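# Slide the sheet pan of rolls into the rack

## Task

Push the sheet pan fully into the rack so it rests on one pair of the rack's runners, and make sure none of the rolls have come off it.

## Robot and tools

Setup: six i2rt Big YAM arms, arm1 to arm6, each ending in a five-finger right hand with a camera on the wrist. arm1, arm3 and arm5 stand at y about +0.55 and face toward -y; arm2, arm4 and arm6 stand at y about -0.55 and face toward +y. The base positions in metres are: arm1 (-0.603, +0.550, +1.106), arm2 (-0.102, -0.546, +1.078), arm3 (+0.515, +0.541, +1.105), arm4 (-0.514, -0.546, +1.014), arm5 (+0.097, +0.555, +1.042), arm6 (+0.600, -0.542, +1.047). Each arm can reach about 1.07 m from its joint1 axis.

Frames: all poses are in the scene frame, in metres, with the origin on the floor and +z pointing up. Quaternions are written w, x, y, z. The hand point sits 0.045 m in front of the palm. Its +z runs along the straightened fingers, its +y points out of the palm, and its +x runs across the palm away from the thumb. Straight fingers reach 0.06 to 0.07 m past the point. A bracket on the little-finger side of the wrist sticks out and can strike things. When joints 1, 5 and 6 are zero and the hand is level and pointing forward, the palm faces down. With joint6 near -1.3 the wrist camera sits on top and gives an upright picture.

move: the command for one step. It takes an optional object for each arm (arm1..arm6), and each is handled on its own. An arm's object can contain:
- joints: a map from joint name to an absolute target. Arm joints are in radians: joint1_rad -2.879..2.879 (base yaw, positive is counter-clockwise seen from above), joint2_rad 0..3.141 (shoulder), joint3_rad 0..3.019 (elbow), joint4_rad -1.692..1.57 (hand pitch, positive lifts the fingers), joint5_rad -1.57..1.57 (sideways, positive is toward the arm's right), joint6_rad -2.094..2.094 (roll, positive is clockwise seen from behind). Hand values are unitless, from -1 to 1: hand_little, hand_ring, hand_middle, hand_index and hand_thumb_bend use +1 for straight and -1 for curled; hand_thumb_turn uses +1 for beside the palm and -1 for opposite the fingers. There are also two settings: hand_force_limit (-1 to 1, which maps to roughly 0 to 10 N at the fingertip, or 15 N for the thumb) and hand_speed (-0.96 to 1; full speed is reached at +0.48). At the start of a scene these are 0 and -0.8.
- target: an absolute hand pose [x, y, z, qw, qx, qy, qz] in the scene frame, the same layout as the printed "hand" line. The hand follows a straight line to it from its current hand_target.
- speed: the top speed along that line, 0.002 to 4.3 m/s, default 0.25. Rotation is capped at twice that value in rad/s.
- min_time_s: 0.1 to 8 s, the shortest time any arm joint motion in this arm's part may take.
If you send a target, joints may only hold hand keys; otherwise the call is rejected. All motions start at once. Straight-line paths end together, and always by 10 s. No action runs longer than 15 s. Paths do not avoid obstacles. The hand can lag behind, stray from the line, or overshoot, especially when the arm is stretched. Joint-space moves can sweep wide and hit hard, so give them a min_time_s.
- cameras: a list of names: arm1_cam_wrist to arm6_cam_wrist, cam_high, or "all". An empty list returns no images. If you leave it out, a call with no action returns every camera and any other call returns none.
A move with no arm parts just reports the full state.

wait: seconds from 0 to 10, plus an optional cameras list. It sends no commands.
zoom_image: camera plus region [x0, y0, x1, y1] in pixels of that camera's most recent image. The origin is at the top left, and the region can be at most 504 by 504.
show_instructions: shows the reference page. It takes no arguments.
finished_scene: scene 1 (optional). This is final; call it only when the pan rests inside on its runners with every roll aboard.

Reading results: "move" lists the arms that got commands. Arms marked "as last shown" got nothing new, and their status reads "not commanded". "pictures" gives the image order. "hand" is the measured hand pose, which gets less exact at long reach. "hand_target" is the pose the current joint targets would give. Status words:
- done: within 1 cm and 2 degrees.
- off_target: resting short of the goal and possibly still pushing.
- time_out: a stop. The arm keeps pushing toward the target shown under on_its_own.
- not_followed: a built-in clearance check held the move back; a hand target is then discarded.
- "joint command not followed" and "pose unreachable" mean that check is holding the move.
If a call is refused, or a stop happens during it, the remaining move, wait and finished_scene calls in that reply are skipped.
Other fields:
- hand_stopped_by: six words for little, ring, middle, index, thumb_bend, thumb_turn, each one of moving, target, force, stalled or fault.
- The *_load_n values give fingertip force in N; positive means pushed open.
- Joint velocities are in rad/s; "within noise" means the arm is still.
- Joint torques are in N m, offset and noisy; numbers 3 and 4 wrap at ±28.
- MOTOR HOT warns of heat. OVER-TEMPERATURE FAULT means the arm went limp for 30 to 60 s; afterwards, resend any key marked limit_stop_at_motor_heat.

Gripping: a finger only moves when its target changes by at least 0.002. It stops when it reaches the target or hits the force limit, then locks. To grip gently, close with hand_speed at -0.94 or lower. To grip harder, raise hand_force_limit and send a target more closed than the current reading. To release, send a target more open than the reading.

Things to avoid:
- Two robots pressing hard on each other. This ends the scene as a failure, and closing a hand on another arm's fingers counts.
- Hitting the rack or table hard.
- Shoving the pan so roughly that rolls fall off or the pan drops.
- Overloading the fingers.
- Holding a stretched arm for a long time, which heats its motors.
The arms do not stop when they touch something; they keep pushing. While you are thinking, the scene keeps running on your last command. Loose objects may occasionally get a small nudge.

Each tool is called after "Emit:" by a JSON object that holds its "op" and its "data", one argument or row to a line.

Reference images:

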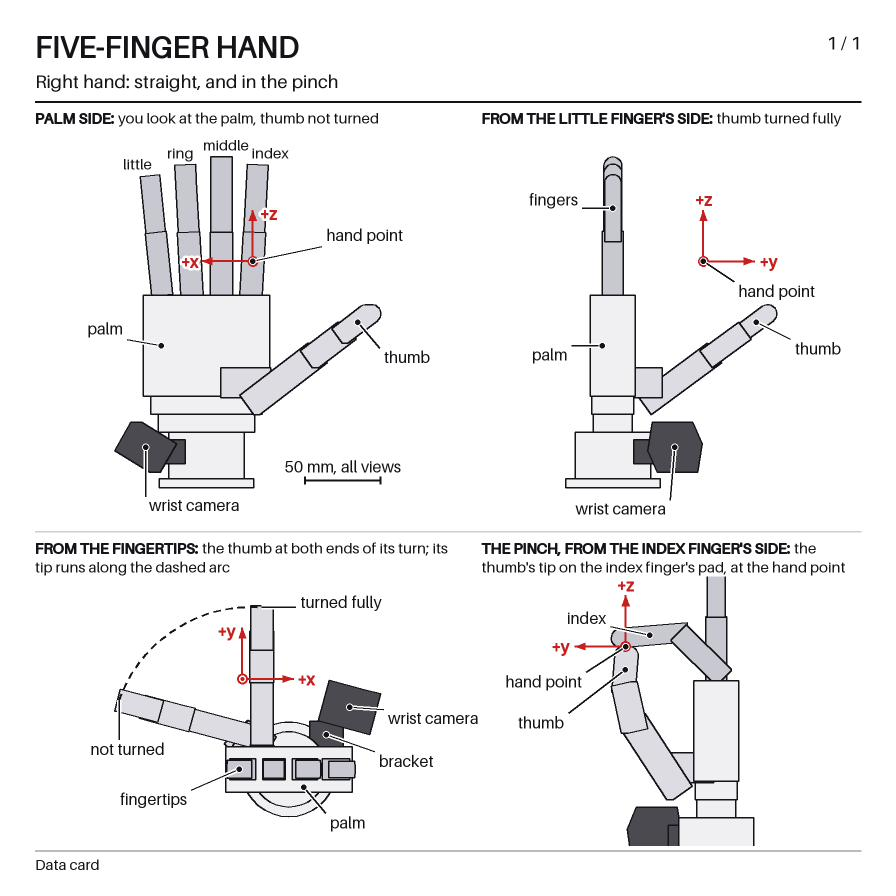

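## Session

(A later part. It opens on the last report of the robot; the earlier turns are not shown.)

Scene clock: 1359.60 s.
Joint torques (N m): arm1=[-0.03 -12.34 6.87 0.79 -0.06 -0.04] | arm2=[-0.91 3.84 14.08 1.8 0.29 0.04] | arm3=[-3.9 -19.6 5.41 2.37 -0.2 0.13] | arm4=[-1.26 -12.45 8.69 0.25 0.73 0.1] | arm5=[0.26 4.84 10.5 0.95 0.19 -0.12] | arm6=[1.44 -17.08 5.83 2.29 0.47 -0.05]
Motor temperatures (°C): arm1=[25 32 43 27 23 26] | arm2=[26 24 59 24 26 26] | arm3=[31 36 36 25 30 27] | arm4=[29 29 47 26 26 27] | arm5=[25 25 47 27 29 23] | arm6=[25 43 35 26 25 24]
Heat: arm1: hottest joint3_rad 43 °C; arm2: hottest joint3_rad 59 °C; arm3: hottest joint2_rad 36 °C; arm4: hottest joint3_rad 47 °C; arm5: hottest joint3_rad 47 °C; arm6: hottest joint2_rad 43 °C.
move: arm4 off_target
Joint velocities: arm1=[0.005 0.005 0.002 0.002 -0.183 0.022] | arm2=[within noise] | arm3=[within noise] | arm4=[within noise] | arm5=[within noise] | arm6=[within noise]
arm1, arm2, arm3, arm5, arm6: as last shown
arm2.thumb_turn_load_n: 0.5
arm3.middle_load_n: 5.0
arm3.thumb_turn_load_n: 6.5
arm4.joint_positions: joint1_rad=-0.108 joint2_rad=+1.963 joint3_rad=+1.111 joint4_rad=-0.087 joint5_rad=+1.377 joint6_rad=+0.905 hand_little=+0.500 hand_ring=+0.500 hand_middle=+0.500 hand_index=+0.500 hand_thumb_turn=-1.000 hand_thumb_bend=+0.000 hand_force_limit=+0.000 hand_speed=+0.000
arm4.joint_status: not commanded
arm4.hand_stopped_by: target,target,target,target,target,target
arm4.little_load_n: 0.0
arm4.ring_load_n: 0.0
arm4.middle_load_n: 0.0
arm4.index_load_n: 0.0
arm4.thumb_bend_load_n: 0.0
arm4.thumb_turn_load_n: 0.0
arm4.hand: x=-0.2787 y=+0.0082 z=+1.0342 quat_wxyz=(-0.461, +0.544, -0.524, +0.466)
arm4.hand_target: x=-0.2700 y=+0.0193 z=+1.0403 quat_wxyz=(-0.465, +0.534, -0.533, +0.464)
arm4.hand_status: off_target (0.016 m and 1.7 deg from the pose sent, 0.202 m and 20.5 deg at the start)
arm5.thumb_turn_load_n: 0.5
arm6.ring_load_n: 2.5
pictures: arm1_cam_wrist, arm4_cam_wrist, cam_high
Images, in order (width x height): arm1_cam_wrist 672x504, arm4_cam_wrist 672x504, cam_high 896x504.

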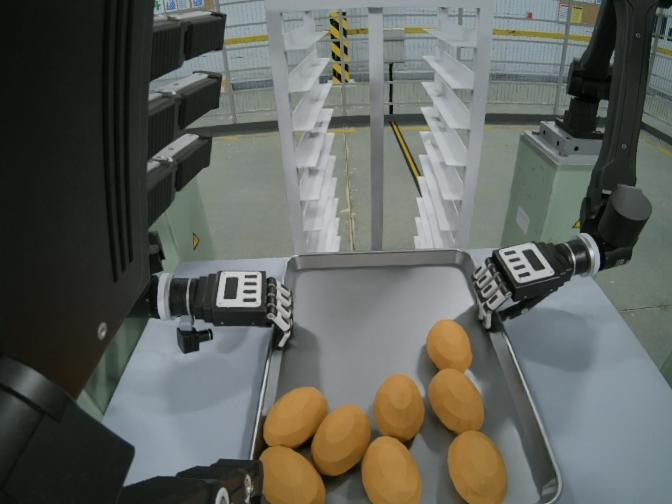

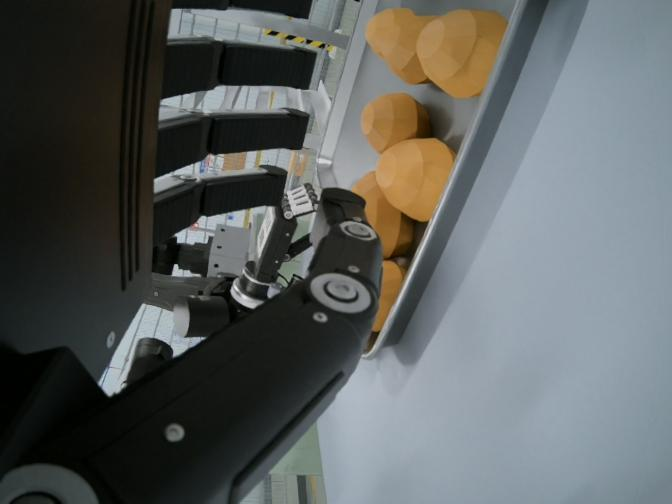

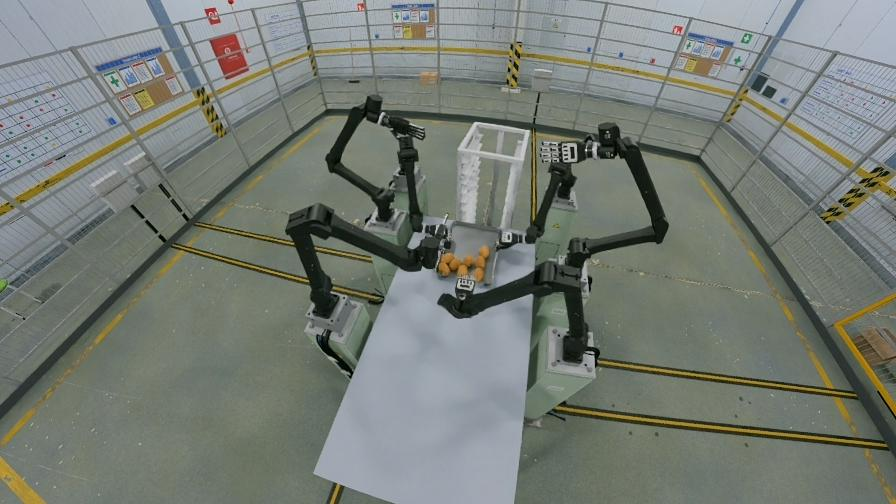

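Emit:
{"op": "move", "data": {
  "arm4": {"target": [-0.200, 0.055, 1.005, 0.4347, -0.5001, 0.5653, -0.4913], "speed": 0.1, "joints": {"hand_index": 0.15, "hand_middle": 0.15, "hand_ring": 0.15, "hand_little": 0.15}},
  "cameras": ["arm4_cam_wrist", "arm1_cam_wrist", "cam_high"]
}}

Scene clock: 1398.43 s.
Joint torques (N m): arm1=[0.09 -12.04 6.84 0.79 -0.06 -0.05] | arm2=[-0.85 3.84 14.06 1.77 0.28 0.05] | arm3=[-3.9 -19.66 5.41 2.39 -0.21 0.14] | arm4=[-1.03 -14.56 9.17 0.24 0.81 0.11] | arm5=[0.32 5.01 10.48 0.98 0.19 -0.05] | arm6=[1.38 -17.2 5.85 2.32 0.47 -0.04]
Motor temperatures (°C): arm1=[25 32 43 27 23 26] | arm2=[26 24 60 24 25 26] | arm3=[31 36 36 25 30 27] | arm4=[29 29 47 26 27 27] | arm5=[25 25 48 27 29 23] | arm6=[25 44 35 26 25 24]
Heat: arm1: hottest joint3_rad 43 °C; arm2: hottest joint3_rad 60 °C; arm3: hottest joint2_rad 36 °C; arm4: hottest joint3_rad 47 °C; arm5: hottest joint3_rad 48 °C; arm6: hottest joint2_rad 44 °C.
move: arm4 off_target
Joint velocities: within noise
arm1, arm3, arm5, arm6: as last shown
arm2.joint_positions: joint1_rad=+0.005 joint2_rad=+0.585 joint3_rad=+1.394 joint4_rad=-1.197 joint5_rad=+0.295 joint6_rad=-1.289 hand_little=+1.000 hand_ring=+1.000 hand_middle=+1.000 hand_index=+1.000 hand_thumb_turn=-1.000 hand_thumb_bend=+0.000 hand_force_limit=+0.000 hand_speed=+0.000
arm2.joint_status: not commanded
arm2.hand_stopped_by: target,target,target,target,target,target
arm2.little_load_n: 0.0
arm2.ring_load_n: 0.0
arm2.middle_load_n: 0.0
arm2.index_load_n: 0.0
arm2.thumb_bend_load_n: 0.0
arm2.thumb_turn_load_n: 0.0
arm2.hand: x=+0.0084 y=-0.3289 z=+1.6136 quat_wxyz=(-0.363, +0.711, +0.421, +0.430)
arm2.hand_target: x=+0.0064 y=-0.3339 z=+1.6323 quat_wxyz=(-0.377, +0.706, +0.413, +0.434)
arm2.hand_status: not commanded
arm3.middle_load_n: 4.5
arm3.thumb_bend_load_n: 20.0
arm4.joint_positions: joint1_rad=-0.211 joint2_rad=+2.155 joint3_rad=+1.363 joint4_rad=-0.244 joint5_rad=+1.389 joint6_rad=+1.004 hand_little=+0.150 hand_ring=+0.150 hand_middle=+0.150 hand_index=+0.150 hand_thumb_turn=-1.000 hand_thumb_bend=+0.000 hand_force_limit=+0.000 hand_speed=+0.000
arm4.joint_status: all done
arm4.hand_stopped_by: target,target,target,target,target,target
arm4.little_load_n: 0.0
arm4.ring_load_n: 0.0
arm4.middle_load_n: 0.0
arm4.index_load_n: 0.0
arm4.thumb_bend_load_n: 0.5
arm4.thumb_turn_load_n: 0.0
arm4.hand: x=-0.2086 y=+0.0442 z=+1.0009 quat_wxyz=(-0.431, +0.510, -0.557, +0.493)
arm4.hand_target: x=-0.2002 y=+0.0545 z=+1.0053 quat_wxyz=(-0.436, +0.501, -0.565, +0.491)
arm4.hand_status: off_target (0.014 m and 1.6 deg from the pose sent, 0.096 m and 8.1 deg at the start)
arm5.thumb_turn_load_n: 0.0
arm6.little_load_n: 3.5
arm6.ring_load_n: 2.0
arm6.middle_load_n: 7.0
arm6.index_load_n: 10.5
pictures: arm1_cam_wrist, arm4_cam_wrist, cam_high
Images, in order (width x height): arm1_cam_wrist 672x504, arm4_cam_wrist 672x504, cam_high 896x504.

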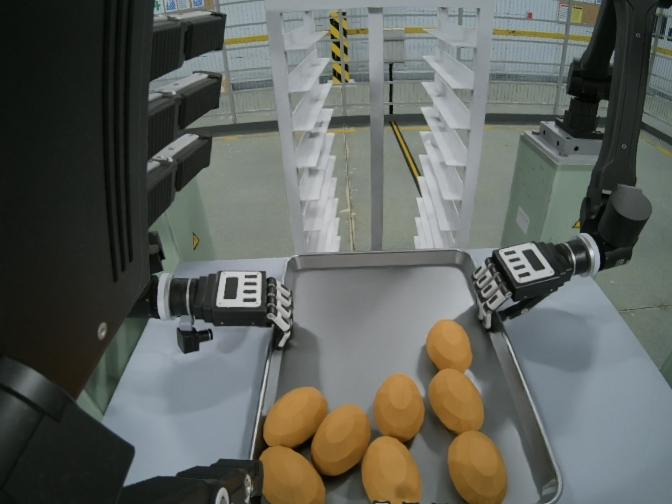

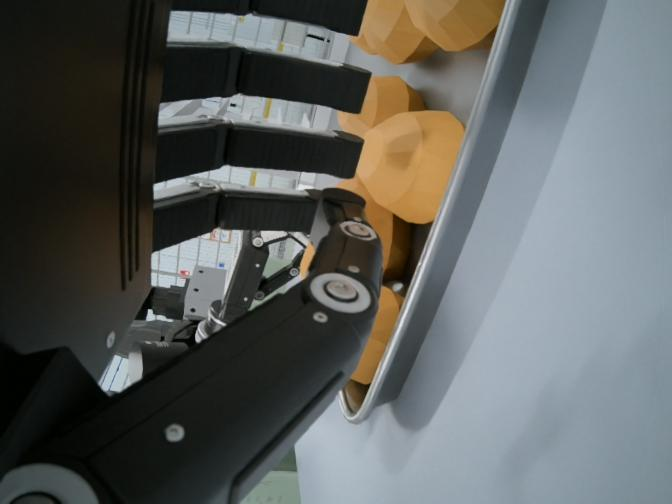

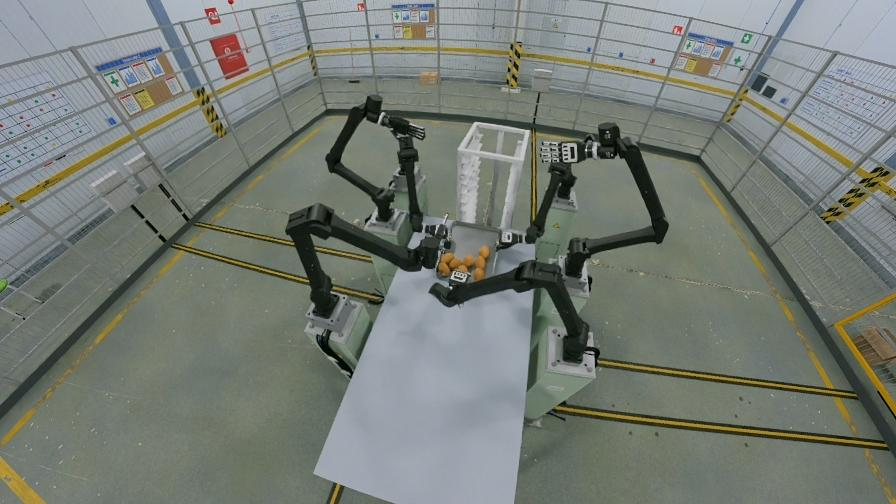

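Emit:
{"op": "move", "data": {
  "arm4": {"joints": {"hand_thumb_turn": 1, "hand_thumb_bend": 0.6, "hand_index": 0.05, "hand_middle": 0.05, "hand_ring": 0.15, "hand_little": 0.15}}
}}

Emit:
{"op": "move", "data": {
  "arm4": {"target": [-0.198, 0.057, 0.966, 0.4347, -0.5001, 0.5653, -0.4913], "speed": 0.06},
  "cameras": ["arm4_cam_wrist", "arm1_cam_wrist"]
}}

Scene clock: 1431.60 s.
Joint torques (N m): arm1=[0.03 -12.28 6.87 0.87 -0.06 -0.06] | arm2=[-0.85 3.78 14.08 1.76 0.29 0.04] | arm3=[-3.9 -19.6 5.41 2.37 -0.2 0.13] | arm4=[-0.79 -15.15 9.13 0.05 0.8 0.12] | arm5=[1.08 4.01 10.51 1.02 0.19 -0.12] | arm6=[1.38 -17.08 5.83 2.3 0.47 -0.04]
Motor temperatures (°C): arm1=[25 32 43 27 23 26] | arm2=[26 24 60 24 25 26] | arm3=[31 36 36 25 29 27] | arm4=[29 31 46 26 27 27] | arm5=[25 25 48 27 29 23] | arm6=[25 44 35 26 25 24]
Heat: arm1: hottest joint3_rad 43 °C; arm2: hottest joint3_rad 60 °C; arm3: hottest joint2_rad 36 °C; arm4: hottest joint3_rad 46 °C; arm5: hottest joint3_rad 48 °C; arm6: hottest joint2_rad 44 °C.
move: arm4 done
Joint velocities: within noise
arm1, arm2, arm3, arm6: as last shown
arm3.middle_load_n: 5.0
arm3.index_load_n: 6.0
arm3.thumb_bend_load_n: 19.5
arm4.joint_positions: joint1_rad=-0.211 joint2_rad=+2.156 joint3_rad=+1.363 joint4_rad=-0.244 joint5_rad=+1.389 joint6_rad=+1.007 hand_little=+0.150 hand_ring=+0.150 hand_middle=+0.050 hand_index=+0.050 hand_thumb_turn=+1.000 hand_thumb_bend=+0.600 hand_force_limit=+0.000 hand_speed=+0.000
arm4.joint_status: all done
arm4.hand_stopped_by: target,target,target,target,target,target
arm4.little_load_n: 0.0
arm4.ring_load_n: 0.0
arm4.middle_load_n: -0.5
arm4.index_load_n: 0.0
arm4.thumb_bend_load_n: 0.0
arm4.thumb_turn_load_n: 0.0
arm4.hand: x=-0.2086 y=+0.0442 z=+1.0008 quat_wxyz=(-0.432, +0.510, -0.558, +0.493)
arm4.hand_target: x=-0.2002 y=+0.0544 z=+1.0051 quat_wxyz=(-0.436, +0.500, -0.564, +0.491)
arm4.hand_status: not commanded
arm5.joint_positions: joint1_rad=-0.112 joint2_rad=+0.492 joint3_rad=+1.313 joint4_rad=-1.193 joint5_rad=-0.203 joint6_rad=-1.199 hand_little=+1.000 hand_ring=+1.000 hand_middle=+1.000 hand_index=+1.000 hand_thumb_turn=-1.000 hand_thumb_bend=+0.000 hand_force_limit=+0.000 hand_speed=+0.000
arm5.joint_status: not commanded
arm5.hand_stopped_by: target,target,target,target,target,target
arm5.little_load_n: 0.0
arm5.ring_load_n: 0.0
arm5.middle_load_n: 0.0
arm5.index_load_n: 0.0
arm5.thumb_bend_load_n: 0.0
arm5.thumb_turn_load_n: 0.0
arm5.hand: x=+0.0679 y=+0.3434 z=+1.5456 quat_wxyz=(+0.286, +0.468, -0.676, +0.492)
arm5.hand_target: x=+0.0700 y=+0.3461 z=+1.5614 quat_wxyz=(+0.292, +0.472, -0.666, +0.498)
arm5.hand_status: not commanded
arm6.little_load_n: 4.0
arm6.ring_load_n: 2.5
arm6.middle_load_n: 6.5
arm6.index_load_n: 10.0
pictures: none

Scene clock: 1432.83 s.
Joint torques (N m): arm1=[-0.09 -12.4 6.9 0.83 -0.07 -0.06] | arm2=[-0.91 3.78 14.08 1.77 0.28 0.04] | arm3=[-3.9 -19.66 5.41 2.37 -0.2 0.13] | arm4=[-0.91 -15.21 8.72 1.47 0.8 0.13] | arm5=[0.67 3.96 10.39 1.21 0.2 -0.08] | arm6=[1.38 -17.14 5.82 2.29 0.46 -0.05]
Motor temperatures (°C): arm1=[25 32 43 27 23 26] | arm2=[26 24 60 24 25 26] | arm3=[31 36 36 25 29 27] | arm4=[29 31 46 26 27 27] | arm5=[25 25 48 27 29 23] | arm6=[25 44 35 26 25 24]
Heat: arm1: hottest joint3_rad 43 °C; arm2: hottest joint3_rad 60 °C; arm3: hottest joint2_rad 36 °C; arm4: hottest joint3_rad 46 °C; arm5: hottest joint3_rad 48 °C; arm6: hottest joint2_rad 44 °C.
move: arm4 off_target
Joint velocities: within noise
arm1, arm2, arm5: as last shown
arm2.thumb_turn_load_n: 0.5
arm3.joint_positions: joint1_rad=-1.082 joint2_rad=+2.422 joint3_rad=+1.110 joint4_rad=+0.858 joint5_rad=-1.211 joint6_rad=-0.406 hand_little=-0.438 hand_ring=-0.295 hand_middle=-0.198 hand_index=-0.205 hand_thumb_turn=-1.000 hand_thumb_bend=-0.011 hand_force_limit=+0.800 hand_speed=-0.920
arm3.joint_status: not commanded
arm3.hand_stopped_by: force,force,force,force,force,target
arm3.little_load_n: 5.0
arm3.ring_load_n: 5.5
arm3.middle_load_n: 5.0
arm3.index_load_n: 6.5
arm3.thumb_bend_load_n: 19.5
arm3.thumb_turn_load_n: 6.5
arm3.hand: x=+0.1021 y=+0.1418 z=+0.9450 quat_wxyz=(-0.045, +0.036, -0.758, +0.650)
arm3.hand_target: x=+0.0804 y=+0.1465 z=+0.9503 quat_wxyz=(-0.028, +0.032, -0.754, +0.655)
arm3.hand_status: not commanded
arm4.joint_positions: joint1_rad=-0.211 joint2_rad=+2.235 joint3_rad=+1.376 joint4_rad=-0.219 joint5_rad=+1.389 joint6_rad=+1.013 hand_little=+0.150 hand_ring=+0.150 hand_middle=+0.050 hand_index=+0.050 hand_thumb_turn=+1.000 hand_thumb_bend=+0.600 hand_force_limit=+0.000 hand_speed=+0.000
arm4.joint_status: not commanded
arm4.hand_stopped_by: target,target,target,target,target,target
arm4.little_load_n: 0.0
arm4.ring_load_n: 0.0
arm4.middle_load_n: 0.0
arm4.index_load_n: 0.0
arm4.thumb_bend_load_n: 0.0
arm4.thumb_turn_load_n: -0.5
arm4.hand: x=-0.2087 y=+0.0408 z=+0.9587 quat_wxyz=(-0.420, +0.519, -0.551, +0.501)
arm4.hand_target: x=-0.1984 y=+0.0560 z=+0.9666 quat_wxyz=(-0.435, +0.500, -0.565, +0.491)
arm4.hand_status: off_target (0.021 m and 3.3 deg from the pose sent, 0.039 m and 1.5 deg at the start)
arm6.joint_positions: joint1_rad=+1.198 joint2_rad=+2.316 joint3_rad=+1.111 joint4_rad=+0.875 joint5_rad=+1.073 joint6_rad=+0.273 hand_little=-0.398 hand_ring=-0.255 hand_middle=-0.202 hand_index=-0.225 hand_thumb_turn=-1.000 hand_thumb_bend=-0.047 hand_force_limit=+0.900 hand_speed=-0.920
arm6.joint_status: not commanded
arm6.hand_stopped_by: force,force,force,force,force,target
arm6.little_load_n: 4.0
arm6.ring_load_n: 2.5
arm6.middle_load_n: 6.5
arm6.index_load_n: 10.0
arm6.thumb_bend_load_n: 24.5
arm6.thumb_turn_load_n: 4.0
arm6.hand: x=+0.0687 y=-0.1482 z=+0.9357 quat_wxyz=(-0.650, +0.759, +0.034, -0.013)
arm6.hand_target: x=+0.0515 y=-0.1543 z=+0.9401 quat_wxyz=(-0.655, +0.754, +0.032, -0.028)
arm6.hand_status: not commanded
pictures: arm1_cam_wrist, arm4_cam_wrist
Images, in order (width x height): arm1_cam_wrist 672x504, arm4_cam_wrist 672x504.

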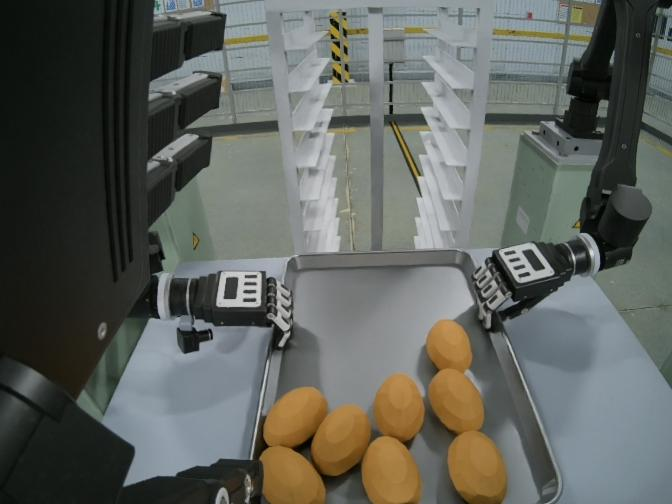

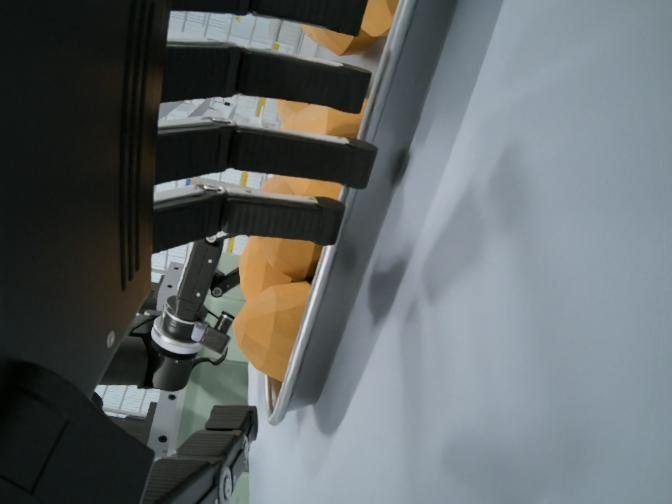

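Emit:
{"op": "move", "data": {
  "arm4": {"target": [-0.148, 0.051, 0.964, 0.4347, -0.5001, 0.5653, -0.4913], "speed": 0.05},
  "cameras": ["arm4_cam_wrist", "arm1_cam_wrist"]
}}

Scene clock: 1439.33 s.
Joint torques (N m): arm1=[-0.09 -12.34 6.84 0.83 -0.08 -0.07] | arm2=[-0.91 3.78 14.06 1.76 0.28 0.04] | arm3=[-3.84 -19.66 5.39 2.37 -0.2 0.13] | arm4=[-1.03 -15.33 6.45 1.72 0.42 -0.11] | arm5=[0.67 4.37 10.55 1.14 0.22 -0.08] | arm6=[1.44 -17.08 5.83 2.29 0.47 -0.04]
Motor temperatures (°C): arm1=[25 32 43 27 23 26] | arm2=[26 24 60 24 25 26] | arm3=[31 36 36 25 29 27] | arm4=[29 31 47 26 27 27] | arm5=[25 25 48 27 29 23] | arm6=[25 44 35 26 25 24]
Heat: arm1: hottest joint3_rad 43 °C; arm2: hottest joint3_rad 60 °C; arm3: hottest joint2_rad 36 °C; arm4: hottest joint3_rad 47 °C; arm5: hottest joint3_rad 48 °C; arm6: hottest joint2_rad 44 °C.
move: arm4 done
Joint velocities: within noise
arm1, arm2, arm3, arm5, arm6: as last shown
arm2.little_load_n: -0.5
arm2.thumb_turn_load_n: 0.0
arm3.index_load_n: 6.0
arm3.thumb_turn_load_n: 7.0
arm4.joint_positions: joint1_rad=-0.293 joint2_rad=+2.249 joint3_rad=+1.376 joint4_rad=+0.126 joint5_rad=+1.342 joint6_rad=+0.729 hand_little=+0.150 hand_ring=+0.150 hand_middle=+0.050 hand_index=+0.050 hand_thumb_turn=+1.000 hand_thumb_bend=+0.600 hand_force_limit=+0.000 hand_speed=+0.000
arm4.joint_status: not commanded
arm4.hand_stopped_by: target,target,target,target,target,target
arm4.little_load_n: 0.0
arm4.ring_load_n: 0.0
arm4.middle_load_n: -0.5
arm4.index_load_n: 0.0
arm4.thumb_bend_load_n: 0.0
arm4.thumb_turn_load_n: 0.0
arm4.hand: x=-0.1551 y=+0.0501 z=+0.9691 quat_wxyz=(-0.435, +0.503, -0.564, +0.491)
arm4.hand_target: x=-0.1481 y=+0.0508 z=+0.9641 quat_wxyz=(-0.434, +0.500, -0.566, +0.491)
arm4.hand_status: done (0.009 m and 0.4 deg from the pose sent, 0.062 m and 3.3 deg at the start)
arm6.middle_load_n: 7.0
arm6.thumb_bend_load_n: 24.0
pictures: arm1_cam_wrist, arm4_cam_wrist
Images, in order (width x height): arm1_cam_wrist 672x504, arm4_cam_wrist 672x504.

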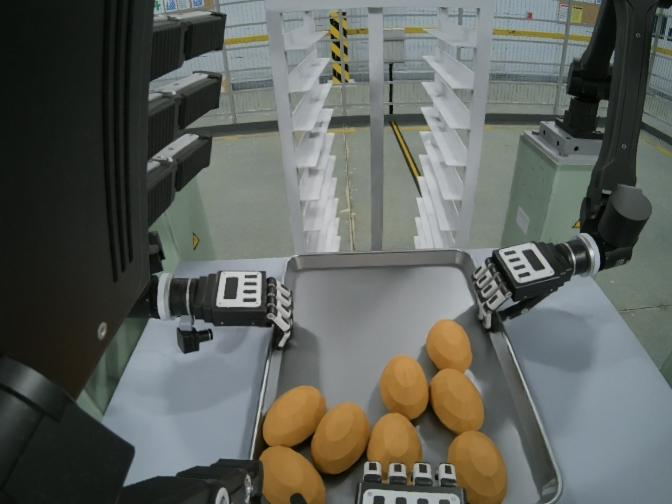

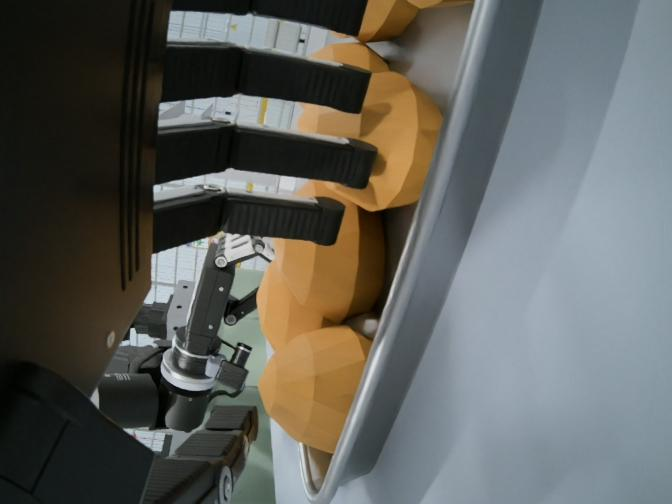

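Emit:
{"op": "move", "data": {
  "arm4": {"target": [-0.112, 0.047, 0.956, 0.4347, -0.5001, 0.5653, -0.4913], "speed": 0.05},
  "cameras": ["arm4_cam_wrist", "arm1_cam_wrist"]
}}

Scene clock: 1447.17 s.
Joint torques (N m): arm1=[-0.09 -12.28 6.86 0.77 -0.06 -0.06] | arm2=[-0.97 3.78 14.08 1.76 0.29 0.04] | arm3=[-3.9 -19.66 5.42 2.37 -0.2 0.13] | arm4=[-1.49 -15.38 7.34 1.84 0.32 -0.12] | arm5=[0.21 4.31 10.43 0.95 0.26 -0.09] | arm6=[1.49 -17.14 5.83 2.29 0.47 -0.04]
Motor temperatures (°C): arm1=[25 32 43 27 23 26] | arm2=[26 24 60 24 25 26] | arm3=[31 36 36 25 29 27] | arm4=[29 31 46 26 27 27] | arm5=[25 25 48 27 29 23] | arm6=[25 44 35 26 25 24]
Heat: arm1: hottest joint3_rad 43 °C; arm2: hottest joint3_rad 60 °C; arm3: hottest joint2_rad 36 °C; arm4: hottest joint3_rad 46 °C; arm5: hottest joint3_rad 48 °C; arm6: hottest joint2_rad 44 °C.
move: arm4 done
Joint velocities: within noise
arm1, arm2, arm3, arm5, arm6: as last shown
arm2.little_load_n: 0.0
arm2.thumb_turn_load_n: 0.5
arm3.ring_load_n: 6.0
arm4.joint_positions: joint1_rad=-0.349 joint2_rad=+2.283 joint3_rad=+1.376 joint4_rad=+0.285 joint5_rad=+1.297 joint6_rad=+0.590 hand_little=+0.150 hand_ring=+0.150 hand_middle=+0.050 hand_index=+0.050 hand_thumb_turn=+1.000 hand_thumb_bend=+0.600 hand_force_limit=+0.000 hand_speed=+0.000
arm4.joint_status: not commanded
arm4.hand_stopped_by: target,target,target,target,target,target
arm4.little_load_n: 0.0
arm4.ring_load_n: -0.5
arm4.middle_load_n: 0.0
arm4.index_load_n: 0.0
arm4.thumb_bend_load_n: 0.0
arm4.thumb_turn_load_n: 0.0
arm4.hand: x=-0.1213 y=+0.0426 z=+0.9575 quat_wxyz=(-0.431, +0.506, -0.562, +0.492)
arm4.hand_target: x=-0.1122 y=+0.0467 z=+0.9562 quat_wxyz=(-0.435, +0.500, -0.566, +0.491)
arm4.hand_status: done (0.010 m and 0.8 deg from the pose sent, 0.045 m and 0.4 deg at the start)
arm5.little_load_n: -0.5
arm6.middle_load_n: 6.5
arm6.thumb_bend_load_n: 24.5
pictures: arm1_cam_wrist, arm4_cam_wrist
Images, in order (width x height): arm1_cam_wrist 672x504, arm4_cam_wrist 672x504.

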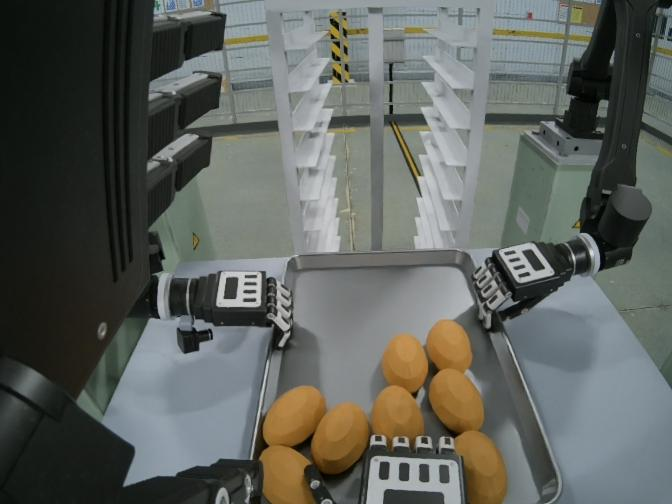

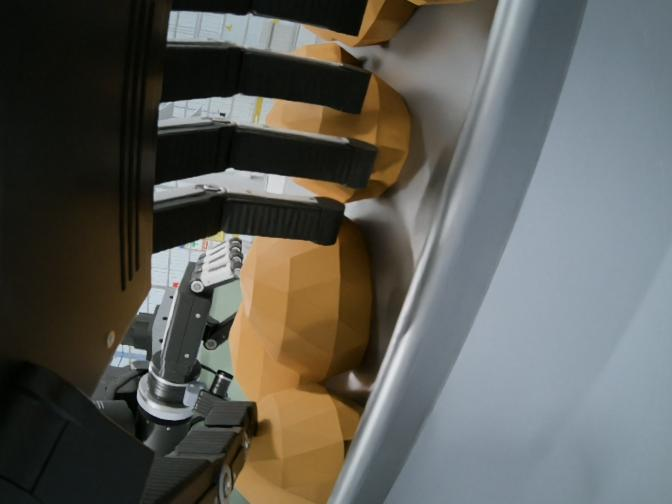

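Emit:
{"op": "move", "data": {
  "arm4": {"target": [-0.115, 0.055, 1.01, 0.4347, -0.5001, 0.5653, -0.4913], "speed": 0.08}
}}

Emit:
{"op": "move", "data": {
  "arm4": {"target": [-0.180, 0.060, 1.005, 0.4347, -0.5001, 0.5653, -0.4913], "speed": 0.08, "joints": {"hand_thumb_turn": -1, "hand_thumb_bend": 0, "hand_index": 0.15, "hand_middle": 0.15}},
  "cameras": ["arm4_cam_wrist", "arm1_cam_wrist"]
}}

Scene clock: 1454.10 s.
Joint torques (N m): arm1=[-0.03 -12.34 6.84 0.79 -0.06 -0.05] | arm2=[-0.91 3.78 14.08 1.74 0.29 0.04] | arm3=[-3.96 -19.66 5.41 2.37 -0.2 0.13] | arm4=[-0.32 -16.91 8.55 0.58 0.57 -0.02] | arm5=[-0.21 4.25 10.45 0.92 0.23 -0.1] | arm6=[1.32 -17.14 5.83 2.3 0.47 -0.04]
Motor temperatures (°C): arm1=[25 32 43 27 23 26] | arm2=[26 24 60 24 25 26] | arm3=[30 36 36 25 29 27] | arm4=[29 33 47 26 26 27] | arm5=[25 25 48 27 29 23] | arm6=[25 44 35 26 25 24]
Heat: arm1: hottest joint3_rad 43 °C; arm2: hottest joint3_rad 60 °C; arm3: hottest joint2_rad 36 °C; arm4: hottest joint3_rad 47 °C; arm5: hottest joint3_rad 48 °C; arm6: hottest joint2_rad 44 °C.
move: arm4 off_target
Joint velocities: within noise
arm1.joint_positions: joint1_rad=+0.426 joint2_rad=+1.673 joint3_rad=+0.928 joint4_rad=+0.647 joint5_rad=-1.153 joint6_rad=-1.381 hand_little=+1.000 hand_ring=+1.000 hand_middle=+1.000 hand_index=+1.000 hand_thumb_turn=+1.000 hand_thumb_bend=+1.000 hand_force_limit=+0.000 hand_speed=-0.800
arm1.joint_status: not commanded
arm1.hand_stopped_by: target,target,target,target,target,target
arm1.little_load_n: 0.0
arm1.ring_load_n: 0.0
arm1.middle_load_n: 0.0
arm1.index_load_n: 0.0
arm1.thumb_bend_load_n: 0.0
arm1.thumb_turn_load_n: 0.0
arm1.hand: x=-0.2198 y=+0.0588 z=+1.2922 quat_wxyz=(-0.096, +0.709, -0.100, +0.691)
arm1.hand_target: x=-0.2201 y=+0.0600 z=+1.2999 quat_wxyz=(-0.092, +0.709, -0.095, +0.693)
arm1.hand_status: not commanded
arm2, arm3, arm5, arm6: as last shown
arm2.thumb_turn_load_n: 0.0
arm3.ring_load_n: 5.5
arm3.middle_load_n: 4.5
arm3.thumb_turn_load_n: 6.5
arm4.joint_positions: joint1_rad=-0.349 joint2_rad=+2.215 joint3_rad=+1.376 joint4_rad=+0.204 joint5_rad=+1.297 joint6_rad=+0.588 hand_little=+0.150 hand_ring=+0.150 hand_middle=+0.050 hand_index=+0.050 hand_thumb_turn=+1.000 hand_thumb_bend=+0.600 hand_force_limit=+0.000 hand_speed=+0.000
arm4.joint_status: not commanded
arm4.hand_stopped_by: target,target,target,target,target,target
arm4.little_load_n: 0.0
arm4.ring_load_n: 0.0
arm4.middle_load_n: 0.0
arm4.index_load_n: 0.0
arm4.thumb_bend_load_n: 0.0
arm4.thumb_turn_load_n: -0.5
arm4.hand: x=-0.1214 y=+0.0435 z=+0.9924 quat_wxyz=(-0.427, +0.510, -0.560, +0.495)
arm4.hand_target: x=-0.1153 y=+0.0544 z=+1.0103 quat_wxyz=(-0.435, +0.500, -0.565, +0.491)
arm4.hand_status: off_target (0.022 m and 1.6 deg from the pose sent, 0.054 m and 0.9 deg at the start)
arm5.little_load_n: 0.0
arm6.little_load_n: 3.5
arm6.index_load_n: 9.5
pictures: none

Scene clock: 1456.30 s.
Joint torques (N m): arm1=[0.03 -12.4 6.93 0.79 -0.07 -0.05] | arm2=[-0.91 3.72 14.06 1.77 0.29 0.05] | arm3=[-3.9 -19.6 5.41 2.37 -0.2 0.13] | arm4=[0.32 -17.73 8.55 0.29 0.79 0.1] | arm5=[0.32 4.37 10.48 1.14 0.2 -0.12] | arm6=[1.44 -17.14 5.83 2.29 0.47 -0.04]
Motor temperatures (°C): arm1=[25 32 43 27 23 26] | arm2=[26 24 60 24 25 26] | arm3=[30 36 36 25 29 27] | arm4=[29 33 47 26 26 27] | arm5=[25 25 48 27 29 23] | arm6=[25 44 35 26 25 24]
Heat: arm1: hottest joint3_rad 43 °C; arm2: hottest joint3_rad 60 °C; arm3: hottest joint2_rad 36 °C; arm4: hottest joint3_rad 47 °C; arm5: hottest joint3_rad 48 °C; arm6: hottest joint2_rad 44 °C.
move: arm4 off_target
Joint velocities: within noise
arm1, arm2, arm3, arm5, arm6: as last shown
arm3.middle_load_n: 5.0
arm3.thumb_turn_load_n: 7.0
arm4.joint_positions: joint1_rad=-0.258 joint2_rad=+2.202 joint3_rad=+1.376 joint4_rad=-0.116 joint5_rad=+1.372 joint6_rad=+0.880 hand_little=+0.150 hand_ring=+0.150 hand_middle=+0.150 hand_index=+0.150 hand_thumb_turn=-1.000 hand_thumb_bend=+0.000 hand_force_limit=+0.000 hand_speed=+0.000
arm4.joint_status: all done
arm4.hand_stopped_by: target,target,target,target,target,target
arm4.little_load_n: 0.0
arm4.ring_load_n: 0.0
arm4.middle_load_n: 0.0
arm4.index_load_n: 0.0
arm4.thumb_bend_load_n: 0.5
arm4.thumb_turn_load_n: 0.0
arm4.hand: x=-0.1791 y=+0.0409 z=+0.9821 quat_wxyz=(-0.418, +0.512, -0.557, +0.502)
arm4.hand_target: x=-0.1804 y=+0.0591 z=+1.0052 quat_wxyz=(-0.435, +0.500, -0.565, +0.491)
arm4.hand_status: off_target (0.030 m and 2.9 deg from the pose sent, 0.062 m and 1.6 deg at the start)
arm5.ring_load_n: -0.5
arm6.little_load_n: 4.0
arm6.index_load_n: 10.0
arm6.thumb_bend_load_n: 24.0
pictures: arm1_cam_wrist, arm4_cam_wrist
Images, in order (width x height): arm1_cam_wrist 672x504, arm4_cam_wrist 672x504.

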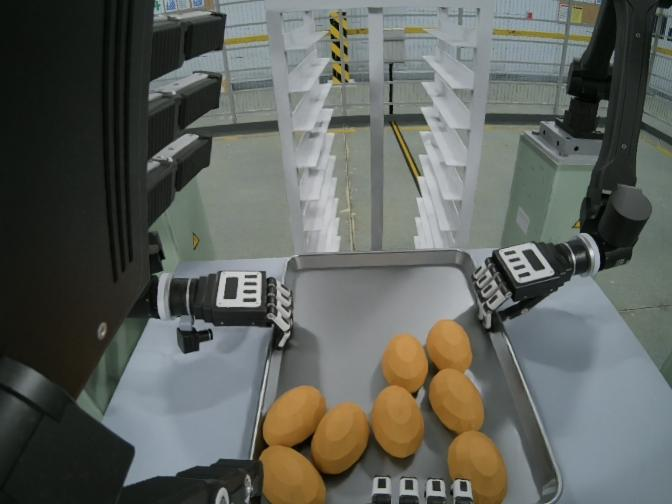

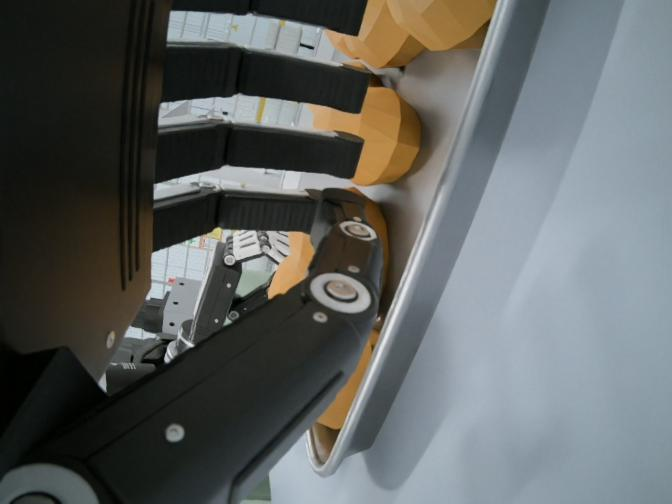

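Emit:
{"op": "move", "data": {
  "arm4": {"target": [-0.192, 0.070, 0.992, 0.4347, -0.5001, 0.5653, -0.4913], "speed": 0.05},
  "cameras": ["arm4_cam_wrist"]
}}

Scene clock: 1461.53 s.
Joint torques (N m): arm1=[0.21 -12.28 6.86 0.81 -0.06 -0.06] | arm2=[-0.91 3.78 14.08 1.77 0.29 0.04] | arm3=[-3.9 -19.66 5.41 2.39 -0.2 0.13] | arm4=[0.21 -15.33 9.1 0.34 0.84 0.11] | arm5=[0.62 4.19 10.54 1.01 0.19 -0.09] | arm6=[1.38 -17.14 5.82 2.29 0.47 -0.04]
Motor temperatures (°C): arm1=[25 32 43 27 23 26] | arm2=[26 24 60 24 25 26] | arm3=[30 36 36 25 29 27] | arm4=[29 33 47 26 27 27] | arm5=[25 25 48 27 29 23] | arm6=[25 44 35 26 25 24]
Heat: arm1: hottest joint3_rad 43 °C; arm2: hottest joint3_rad 60 °C; arm3: hottest joint2_rad 36 °C; arm4: hottest joint3_rad 47 °C; arm5: hottest joint3_rad 48 °C; arm6: hottest joint2_rad 44 °C.
move: arm4 off_target
Joint velocities: within noise
arm1, arm2, arm3, arm5, arm6: as last shown
arm1.little_load_n: -0.5
arm3.middle_load_n: 4.5
arm3.index_load_n: 6.5
arm4.joint_positions: joint1_rad=-0.236 joint2_rad=+2.209 joint3_rad=+1.416 joint4_rad=-0.212 joint5_rad=+1.385 joint6_rad=+0.971 hand_little=+0.150 hand_ring=+0.150 hand_middle=+0.150 hand_index=+0.150 hand_thumb_turn=-1.000 hand_thumb_bend=+0.000 hand_force_limit=+0.000 hand_speed=+0.000
arm4.joint_status: not commanded
arm4.hand_stopped_by: target,target,target,target,target,target
arm4.little_load_n: 0.0
arm4.ring_load_n: 0.0
arm4.middle_load_n: 0.0
arm4.index_load_n: -0.5
arm4.thumb_bend_load_n: 0.0
arm4.thumb_turn_load_n: 0.0
arm4.hand: x=-0.1900 y=+0.0536 z=+0.9877 quat_wxyz=(-0.426, +0.506, -0.562, +0.497)
arm4.hand_target: x=-0.1922 y=+0.0694 z=+0.9923 quat_wxyz=(-0.436, +0.501, -0.565, +0.491)
arm4.hand_status: off_target (0.017 m and 1.4 deg from the pose sent, 0.033 m and 2.9 deg at the start)
arm5.ring_load_n: 0.0
arm6.middle_load_n: 7.0
arm6.index_load_n: 10.5
Images, in order (width x height): arm4_cam_wrist 672x504.

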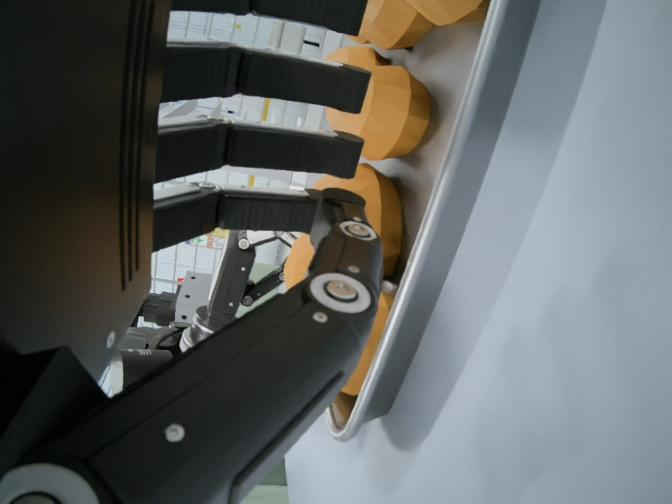

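Emit:
{"op": "move", "data": {
  "arm4": {"target": [-0.192, 0.072, 0.970, 0.4347, -0.5001, 0.5653, -0.4913], "speed": 0.05},
  "cameras": ["arm4_cam_wrist"]
}}

Scene clock: 1467.70 s.
Joint torques (N m): arm1=[0.21 -12.22 6.84 0.81 -0.07 -0.05] | arm2=[-0.85 3.78 14.05 1.77 0.29 0.04] | arm3=[-3.9 -19.66 5.39 2.36 -0.2 0.13] | arm4=[0.15 -15.56 8.69 0.81 0.84 0.11] | arm5=[0.62 4.19 10.43 1.09 0.2 -0.09] | arm6=[1.38 -17.08 5.82 2.29 0.47 -0.04]
Motor temperatures (°C): arm1=[25 32 43 27 23 26] | arm2=[26 24 60 24 25 26] | arm3=[30 36 36 25 29 27] | arm4=[29 34 48 26 27 27] | arm5=[25 25 48 27 29 23] | arm6=[25 44 35 26 25 24]
Heat: arm1: hottest joint3_rad 43 °C; arm2: hottest joint3_rad 60 °C; arm3: hottest joint2_rad 36 °C; arm4: hottest joint3_rad 48 °C; arm5: hottest joint3_rad 48 °C; arm6: hottest joint2_rad 44 °C.
move: arm4 off_target
Joint velocities: within noise
arm1, arm3, arm5, arm6: as last shown
arm1.little_load_n: 0.0
arm2.joint_positions: joint1_rad=+0.005 joint2_rad=+0.585 joint3_rad=+1.394 joint4_rad=-1.197 joint5_rad=+0.295 joint6_rad=-1.289 hand_little=+1.000 hand_ring=+1.000 hand_middle=+1.000 hand_index=+1.000 hand_thumb_turn=-1.000 hand_thumb_bend=+0.000 hand_force_limit=+0.000 hand_speed=+0.000
arm2.joint_status: not commanded
arm2.hand_stopped_by: target,target,target,target,target,target
arm2.little_load_n: 0.0
arm2.ring_load_n: 0.0
arm2.middle_load_n: 0.0
arm2.index_load_n: 0.0
arm2.thumb_bend_load_n: 0.0
arm2.thumb_turn_load_n: 0.0
arm2.hand: x=+0.0084 y=-0.3289 z=+1.6136 quat_wxyz=(-0.363, +0.711, +0.421, +0.430)
arm2.hand_target: x=+0.0064 y=-0.3339 z=+1.6323 quat_wxyz=(-0.377, +0.706, +0.413, +0.434)
arm2.hand_status: not commanded
arm3.index_load_n: 6.0
arm4.joint_positions: joint1_rad=-0.236 joint2_rad=+2.256 joint3_rad=+1.431 joint4_rad=-0.213 joint5_rad=+1.386 joint6_rad=+0.987 hand_little=+0.150 hand_ring=+0.150 hand_middle=+0.150 hand_index=+0.150 hand_thumb_turn=-1.000 hand_thumb_bend=+0.000 hand_force_limit=+0.000 hand_speed=+0.000
arm4.joint_status: not commanded
arm4.hand_stopped_by: target,target,target,target,target,target
arm4.little_load_n: 0.0
arm4.ring_load_n: 0.0
arm4.middle_load_n: 0.0
arm4.index_load_n: 0.0
arm4.thumb_bend_load_n: 0.0
arm4.thumb_turn_load_n: 0.0
arm4.hand: x=-0.1898 y=+0.0526 z=+0.9633 quat_wxyz=(-0.420, +0.509, -0.559, +0.501)
arm4.hand_target: x=-0.1924 y=+0.0712 z=+0.9704 quat_wxyz=(-0.435, +0.500, -0.565, +0.491)
arm4.hand_status: off_target (0.021 m and 2.4 deg from the pose sent, 0.026 m and 1.4 deg at the start)
arm6.little_load_n: 3.5
arm6.ring_load_n: 2.0
arm6.index_load_n: 10.0
arm6.thumb_bend_load_n: 24.5
Images, in order (width x height): arm4_cam_wrist 672x504.

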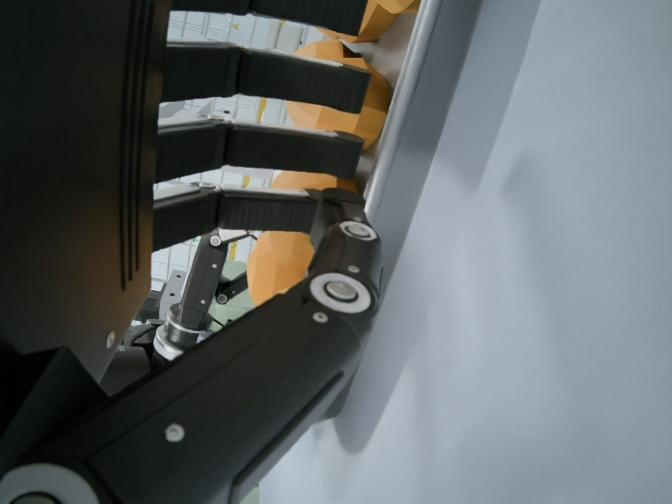

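Emit:
{"op": "zoom_image", "data": {
  "camera": "arm4_cam_wrist",
  "region": [260, 60, 520, 300]
}}

Scaled by 1.938 from the camera's image (finer frame: 960x720).

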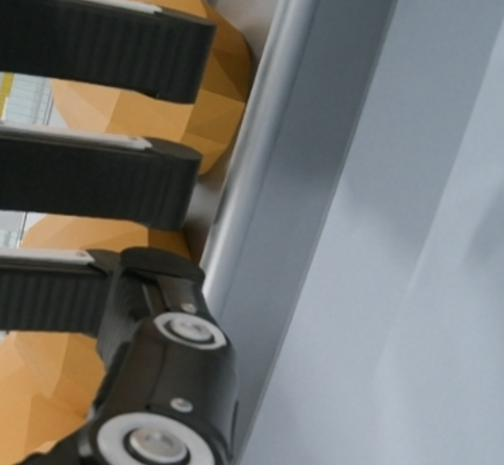

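Emit:
{"op": "move", "data": {
  "arm4": {"target": [-0.176, 0.070, 0.972, 0.4347, -0.5001, 0.5653, -0.4913], "speed": 0.05},
  "cameras": ["arm4_cam_wrist"]
}}

Emit:
{"op": "zoom_image", "data": {
  "camera": "arm4_cam_wrist",
  "region": [260, 60, 520, 300]
}}

Scene clock: 1515.13 s.
Joint torques (N m): arm1=[0.03 -12.22 6.93 0.81 -0.07 -0.06] | arm2=[-0.91 3.72 14.06 1.76 0.29 0.04] | arm3=[-3.9 -19.6 5.39 2.37 -0.2 0.13] | arm4=[-1.38 -16.09 7.79 1.54 0.53 -0.11] | arm5=[0.15 3.66 10.47 1.05 0.19 -0.08] | arm6=[1.44 -17.08 5.82 2.3 0.47 -0.04]
Motor temperatures (°C): arm1=[25 32 43 27 23 26] | arm2=[26 24 61 23 25 26] | arm3=[30 36 36 25 29 27] | arm4=[29 37 47 26 27 27] | arm5=[25 25 48 27 29 23] | arm6=[25 44 35 26 25 24]
Heat: arm1: hottest joint3_rad 43 °C; arm2: hottest joint3_rad 61 °C; arm3: hottest joint2_rad 36 °C; arm4: hottest joint3_rad 47 °C; arm5: hottest joint3_rad 48 °C; arm6: hottest joint2_rad 44 °C.
move: arm4 off_target
Joint velocities: within noise
arm1, arm2, arm3, arm6: as last shown
arm2.middle_load_n: 0.5
arm2.index_load_n: -0.5
arm4.joint_positions: joint1_rad=-0.239 joint2_rad=+2.256 joint3_rad=+1.431 joint4_rad=-0.117 joint5_rad=+1.378 joint6_rad=+0.907 hand_little=+0.150 hand_ring=+0.150 hand_middle=+0.150 hand_index=+0.150 hand_thumb_turn=-1.000 hand_thumb_bend=+0.000 hand_force_limit=+0.000 hand_speed=+0.000
arm4.joint_status: not commanded
arm4.hand_stopped_by: target,target,target,target,target,target
arm4.little_load_n: 0.0
arm4.ring_load_n: 0.0
arm4.middle_load_n: 0.0
arm4.index_load_n: 0.0
arm4.thumb_bend_load_n: 0.0
arm4.thumb_turn_load_n: 0.0
arm4.hand: x=-0.1863 y=+0.0621 z=+0.9685 quat_wxyz=(-0.429, +0.508, -0.559, +0.495)
arm4.hand_target: x=-0.1761 y=+0.0695 z=+0.9723 quat_wxyz=(-0.434, +0.500, -0.566, +0.491)
arm4.hand_status: off_target (0.013 m and 1.4 deg from the pose sent, 0.024 m and 2.4 deg at the start)
arm5.joint_positions: joint1_rad=-0.112 joint2_rad=+0.492 joint3_rad=+1.313 joint4_rad=-1.193 joint5_rad=-0.203 joint6_rad=-1.199 hand_little=+1.000 hand_ring=+1.000 hand_middle=+1.000 hand_index=+1.000 hand_thumb_turn=-1.000 hand_thumb_bend=+0.000 hand_force_limit=+0.000 hand_speed=+0.000
arm5.joint_status: not commanded
arm5.hand_stopped_by: target,target,target,target,target,target
arm5.little_load_n: 0.0
arm5.ring_load_n: 0.0
arm5.middle_load_n: 0.0
arm5.index_load_n: 0.0
arm5.thumb_bend_load_n: 0.0
arm5.thumb_turn_load_n: 0.5
arm5.hand: x=+0.0679 y=+0.3434 z=+1.5456 quat_wxyz=(+0.286, +0.468, -0.676, +0.492)
arm5.hand_target: x=+0.0700 y=+0.3461 z=+1.5614 quat_wxyz=(+0.292, +0.472, -0.666, +0.498)
arm5.hand_status: not commanded
arm6.little_load_n: 4.0
arm6.middle_load_n: 6.5
arm6.thumb_bend_load_n: 24.0
Images, in order (width x height): arm4_cam_wrist 672x504.

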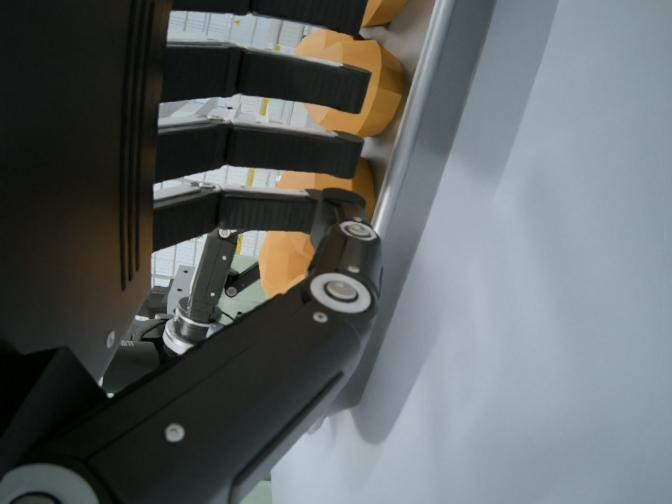

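Scaled by 1.938 from the camera's image (finer frame: 960x720).

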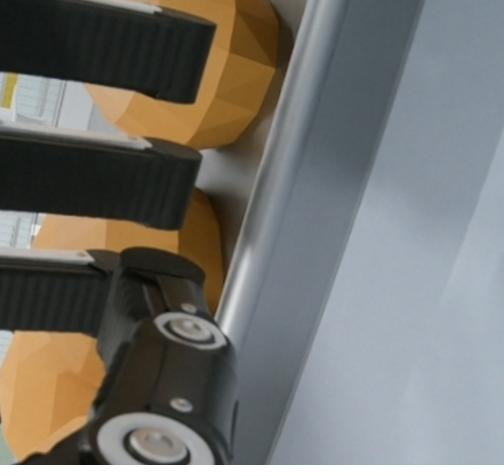

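Emit:
{"op": "move", "data": {
  "arm4": {"target": [-0.162, 0.062, 0.966, 0.4347, -0.5001, 0.5653, -0.4913], "speed": 0.05},
  "cameras": ["arm4_cam_wrist"]
}}

Emit:
{"op": "zoom_image", "data": {
  "camera": "arm4_cam_wrist",
  "region": [260, 60, 520, 300]
}}

Scene clock: 1519.37 s.
Joint torques (N m): arm1=[0.03 -12.34 6.9 0.81 -0.07 -0.05] | arm2=[-0.85 3.78 14.06 1.74 0.29 0.04] | arm3=[-3.9 -19.66 5.39 2.39 -0.2 0.13] | arm4=[-1.03 -15.91 5.45 1.87 0.47 -0.14] | arm5=[0.15 4.48 10.5 0.96 0.19 -0.1] | arm6=[1.44 -17.08 5.82 2.3 0.47 -0.04]
Motor temperatures (°C): arm1=[25 32 43 27 23 26] | arm2=[26 24 61 23 25 26] | arm3=[30 36 36 25 29 27] | arm4=[29 37 46 26 27 27] | arm5=[25 25 48 27 29 23] | arm6=[25 44 35 26 25 24]
Heat: arm1: hottest joint3_rad 43 °C; arm2: hottest joint3_rad 61 °C; arm3: hottest joint2_rad 36 °C; arm4: hottest joint3_rad 46 °C; arm5: hottest joint3_rad 48 °C; arm6: hottest joint2_rad 44 °C.
move: arm4 off_target
Joint velocities: within noise
arm1, arm2, arm5: as last shown
arm2.middle_load_n: 0.0
arm2.index_load_n: 0.0
arm3.joint_positions: joint1_rad=-1.082 joint2_rad=+2.422 joint3_rad=+1.110 joint4_rad=+0.858 joint5_rad=-1.211 joint6_rad=-0.406 hand_little=-0.438 hand_ring=-0.295 hand_middle=-0.198 hand_index=-0.205 hand_thumb_turn=-1.000 hand_thumb_bend=-0.011 hand_force_limit=+0.800 hand_speed=-0.920
arm3.joint_status: not commanded
arm3.hand_stopped_by: force,force,force,force,force,target
arm3.little_load_n: 5.0
arm3.ring_load_n: 6.0
arm3.middle_load_n: 5.0
arm3.index_load_n: 6.0
arm3.thumb_bend_load_n: 19.5
arm3.thumb_turn_load_n: 7.0
arm3.hand: x=+0.1021 y=+0.1418 z=+0.9450 quat_wxyz=(-0.045, +0.036, -0.758, +0.650)
arm3.hand_target: x=+0.0804 y=+0.1465 z=+0.9503 quat_wxyz=(-0.028, +0.032, -0.754, +0.655)
arm3.hand_status: not commanded
arm4.joint_positions: joint1_rad=-0.267 joint2_rad=+2.256 joint3_rad=+1.431 joint4_rad=+0.010 joint5_rad=+1.362 joint6_rad=+0.814 hand_little=+0.150 hand_ring=+0.150 hand_middle=+0.150 hand_index=+0.150 hand_thumb_turn=-1.000 hand_thumb_bend=+0.000 hand_force_limit=+0.000 hand_speed=+0.000
arm4.joint_status: not commanded
arm4.hand_stopped_by: target,target,target,target,target,target
arm4.little_load_n: 0.0
arm4.ring_load_n: 0.0
arm4.middle_load_n: 0.0
arm4.index_load_n: 0.0
arm4.thumb_bend_load_n: 0.0
arm4.thumb_turn_load_n: 0.0
arm4.hand: x=-0.1671 y=+0.0674 z=+0.9765 quat_wxyz=(-0.440, +0.498, -0.566, +0.488)
arm4.hand_target: x=-0.1622 y=+0.0618 z=+0.9662 quat_wxyz=(-0.435, +0.500, -0.566, +0.491)
arm4.hand_status: off_target (0.013 m and 0.7 deg from the pose sent, 0.024 m and 1.4 deg at the start)
arm6.joint_positions: joint1_rad=+1.198 joint2_rad=+2.316 joint3_rad=+1.111 joint4_rad=+0.875 joint5_rad=+1.073 joint6_rad=+0.273 hand_little=-0.398 hand_ring=-0.255 hand_middle=-0.202 hand_index=-0.225 hand_thumb_turn=-1.000 hand_thumb_bend=-0.047 hand_force_limit=+0.900 hand_speed=-0.920
arm6.joint_status: not commanded
arm6.hand_stopped_by: force,force,force,force,force,target
arm6.little_load_n: 4.0
arm6.ring_load_n: 2.5
arm6.middle_load_n: 7.0
arm6.index_load_n: 10.0
arm6.thumb_bend_load_n: 24.0
arm6.thumb_turn_load_n: 4.0
arm6.hand: x=+0.0687 y=-0.1482 z=+0.9357 quat_wxyz=(-0.650, +0.759, +0.034, -0.013)
arm6.hand_target: x=+0.0515 y=-0.1543 z=+0.9401 quat_wxyz=(-0.655, +0.754, +0.032, -0.028)
arm6.hand_status: not commanded
Images, in order (width x height): arm4_cam_wrist 672x504.

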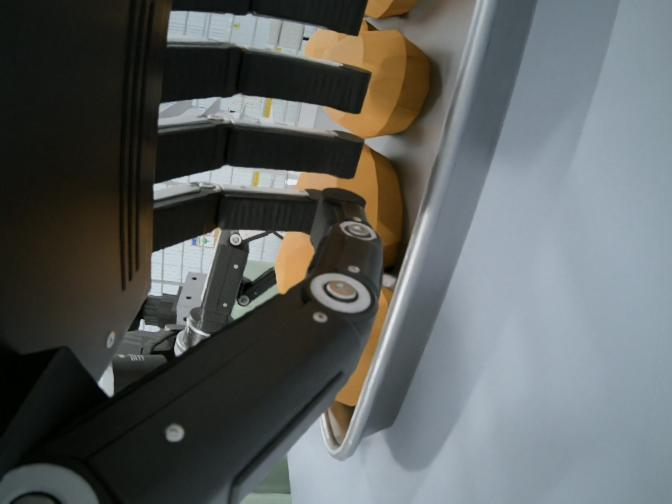

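Scaled by 1.938 from the camera's image (finer frame: 960x720).

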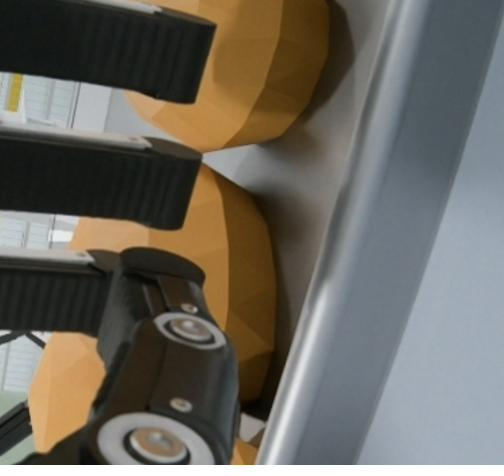

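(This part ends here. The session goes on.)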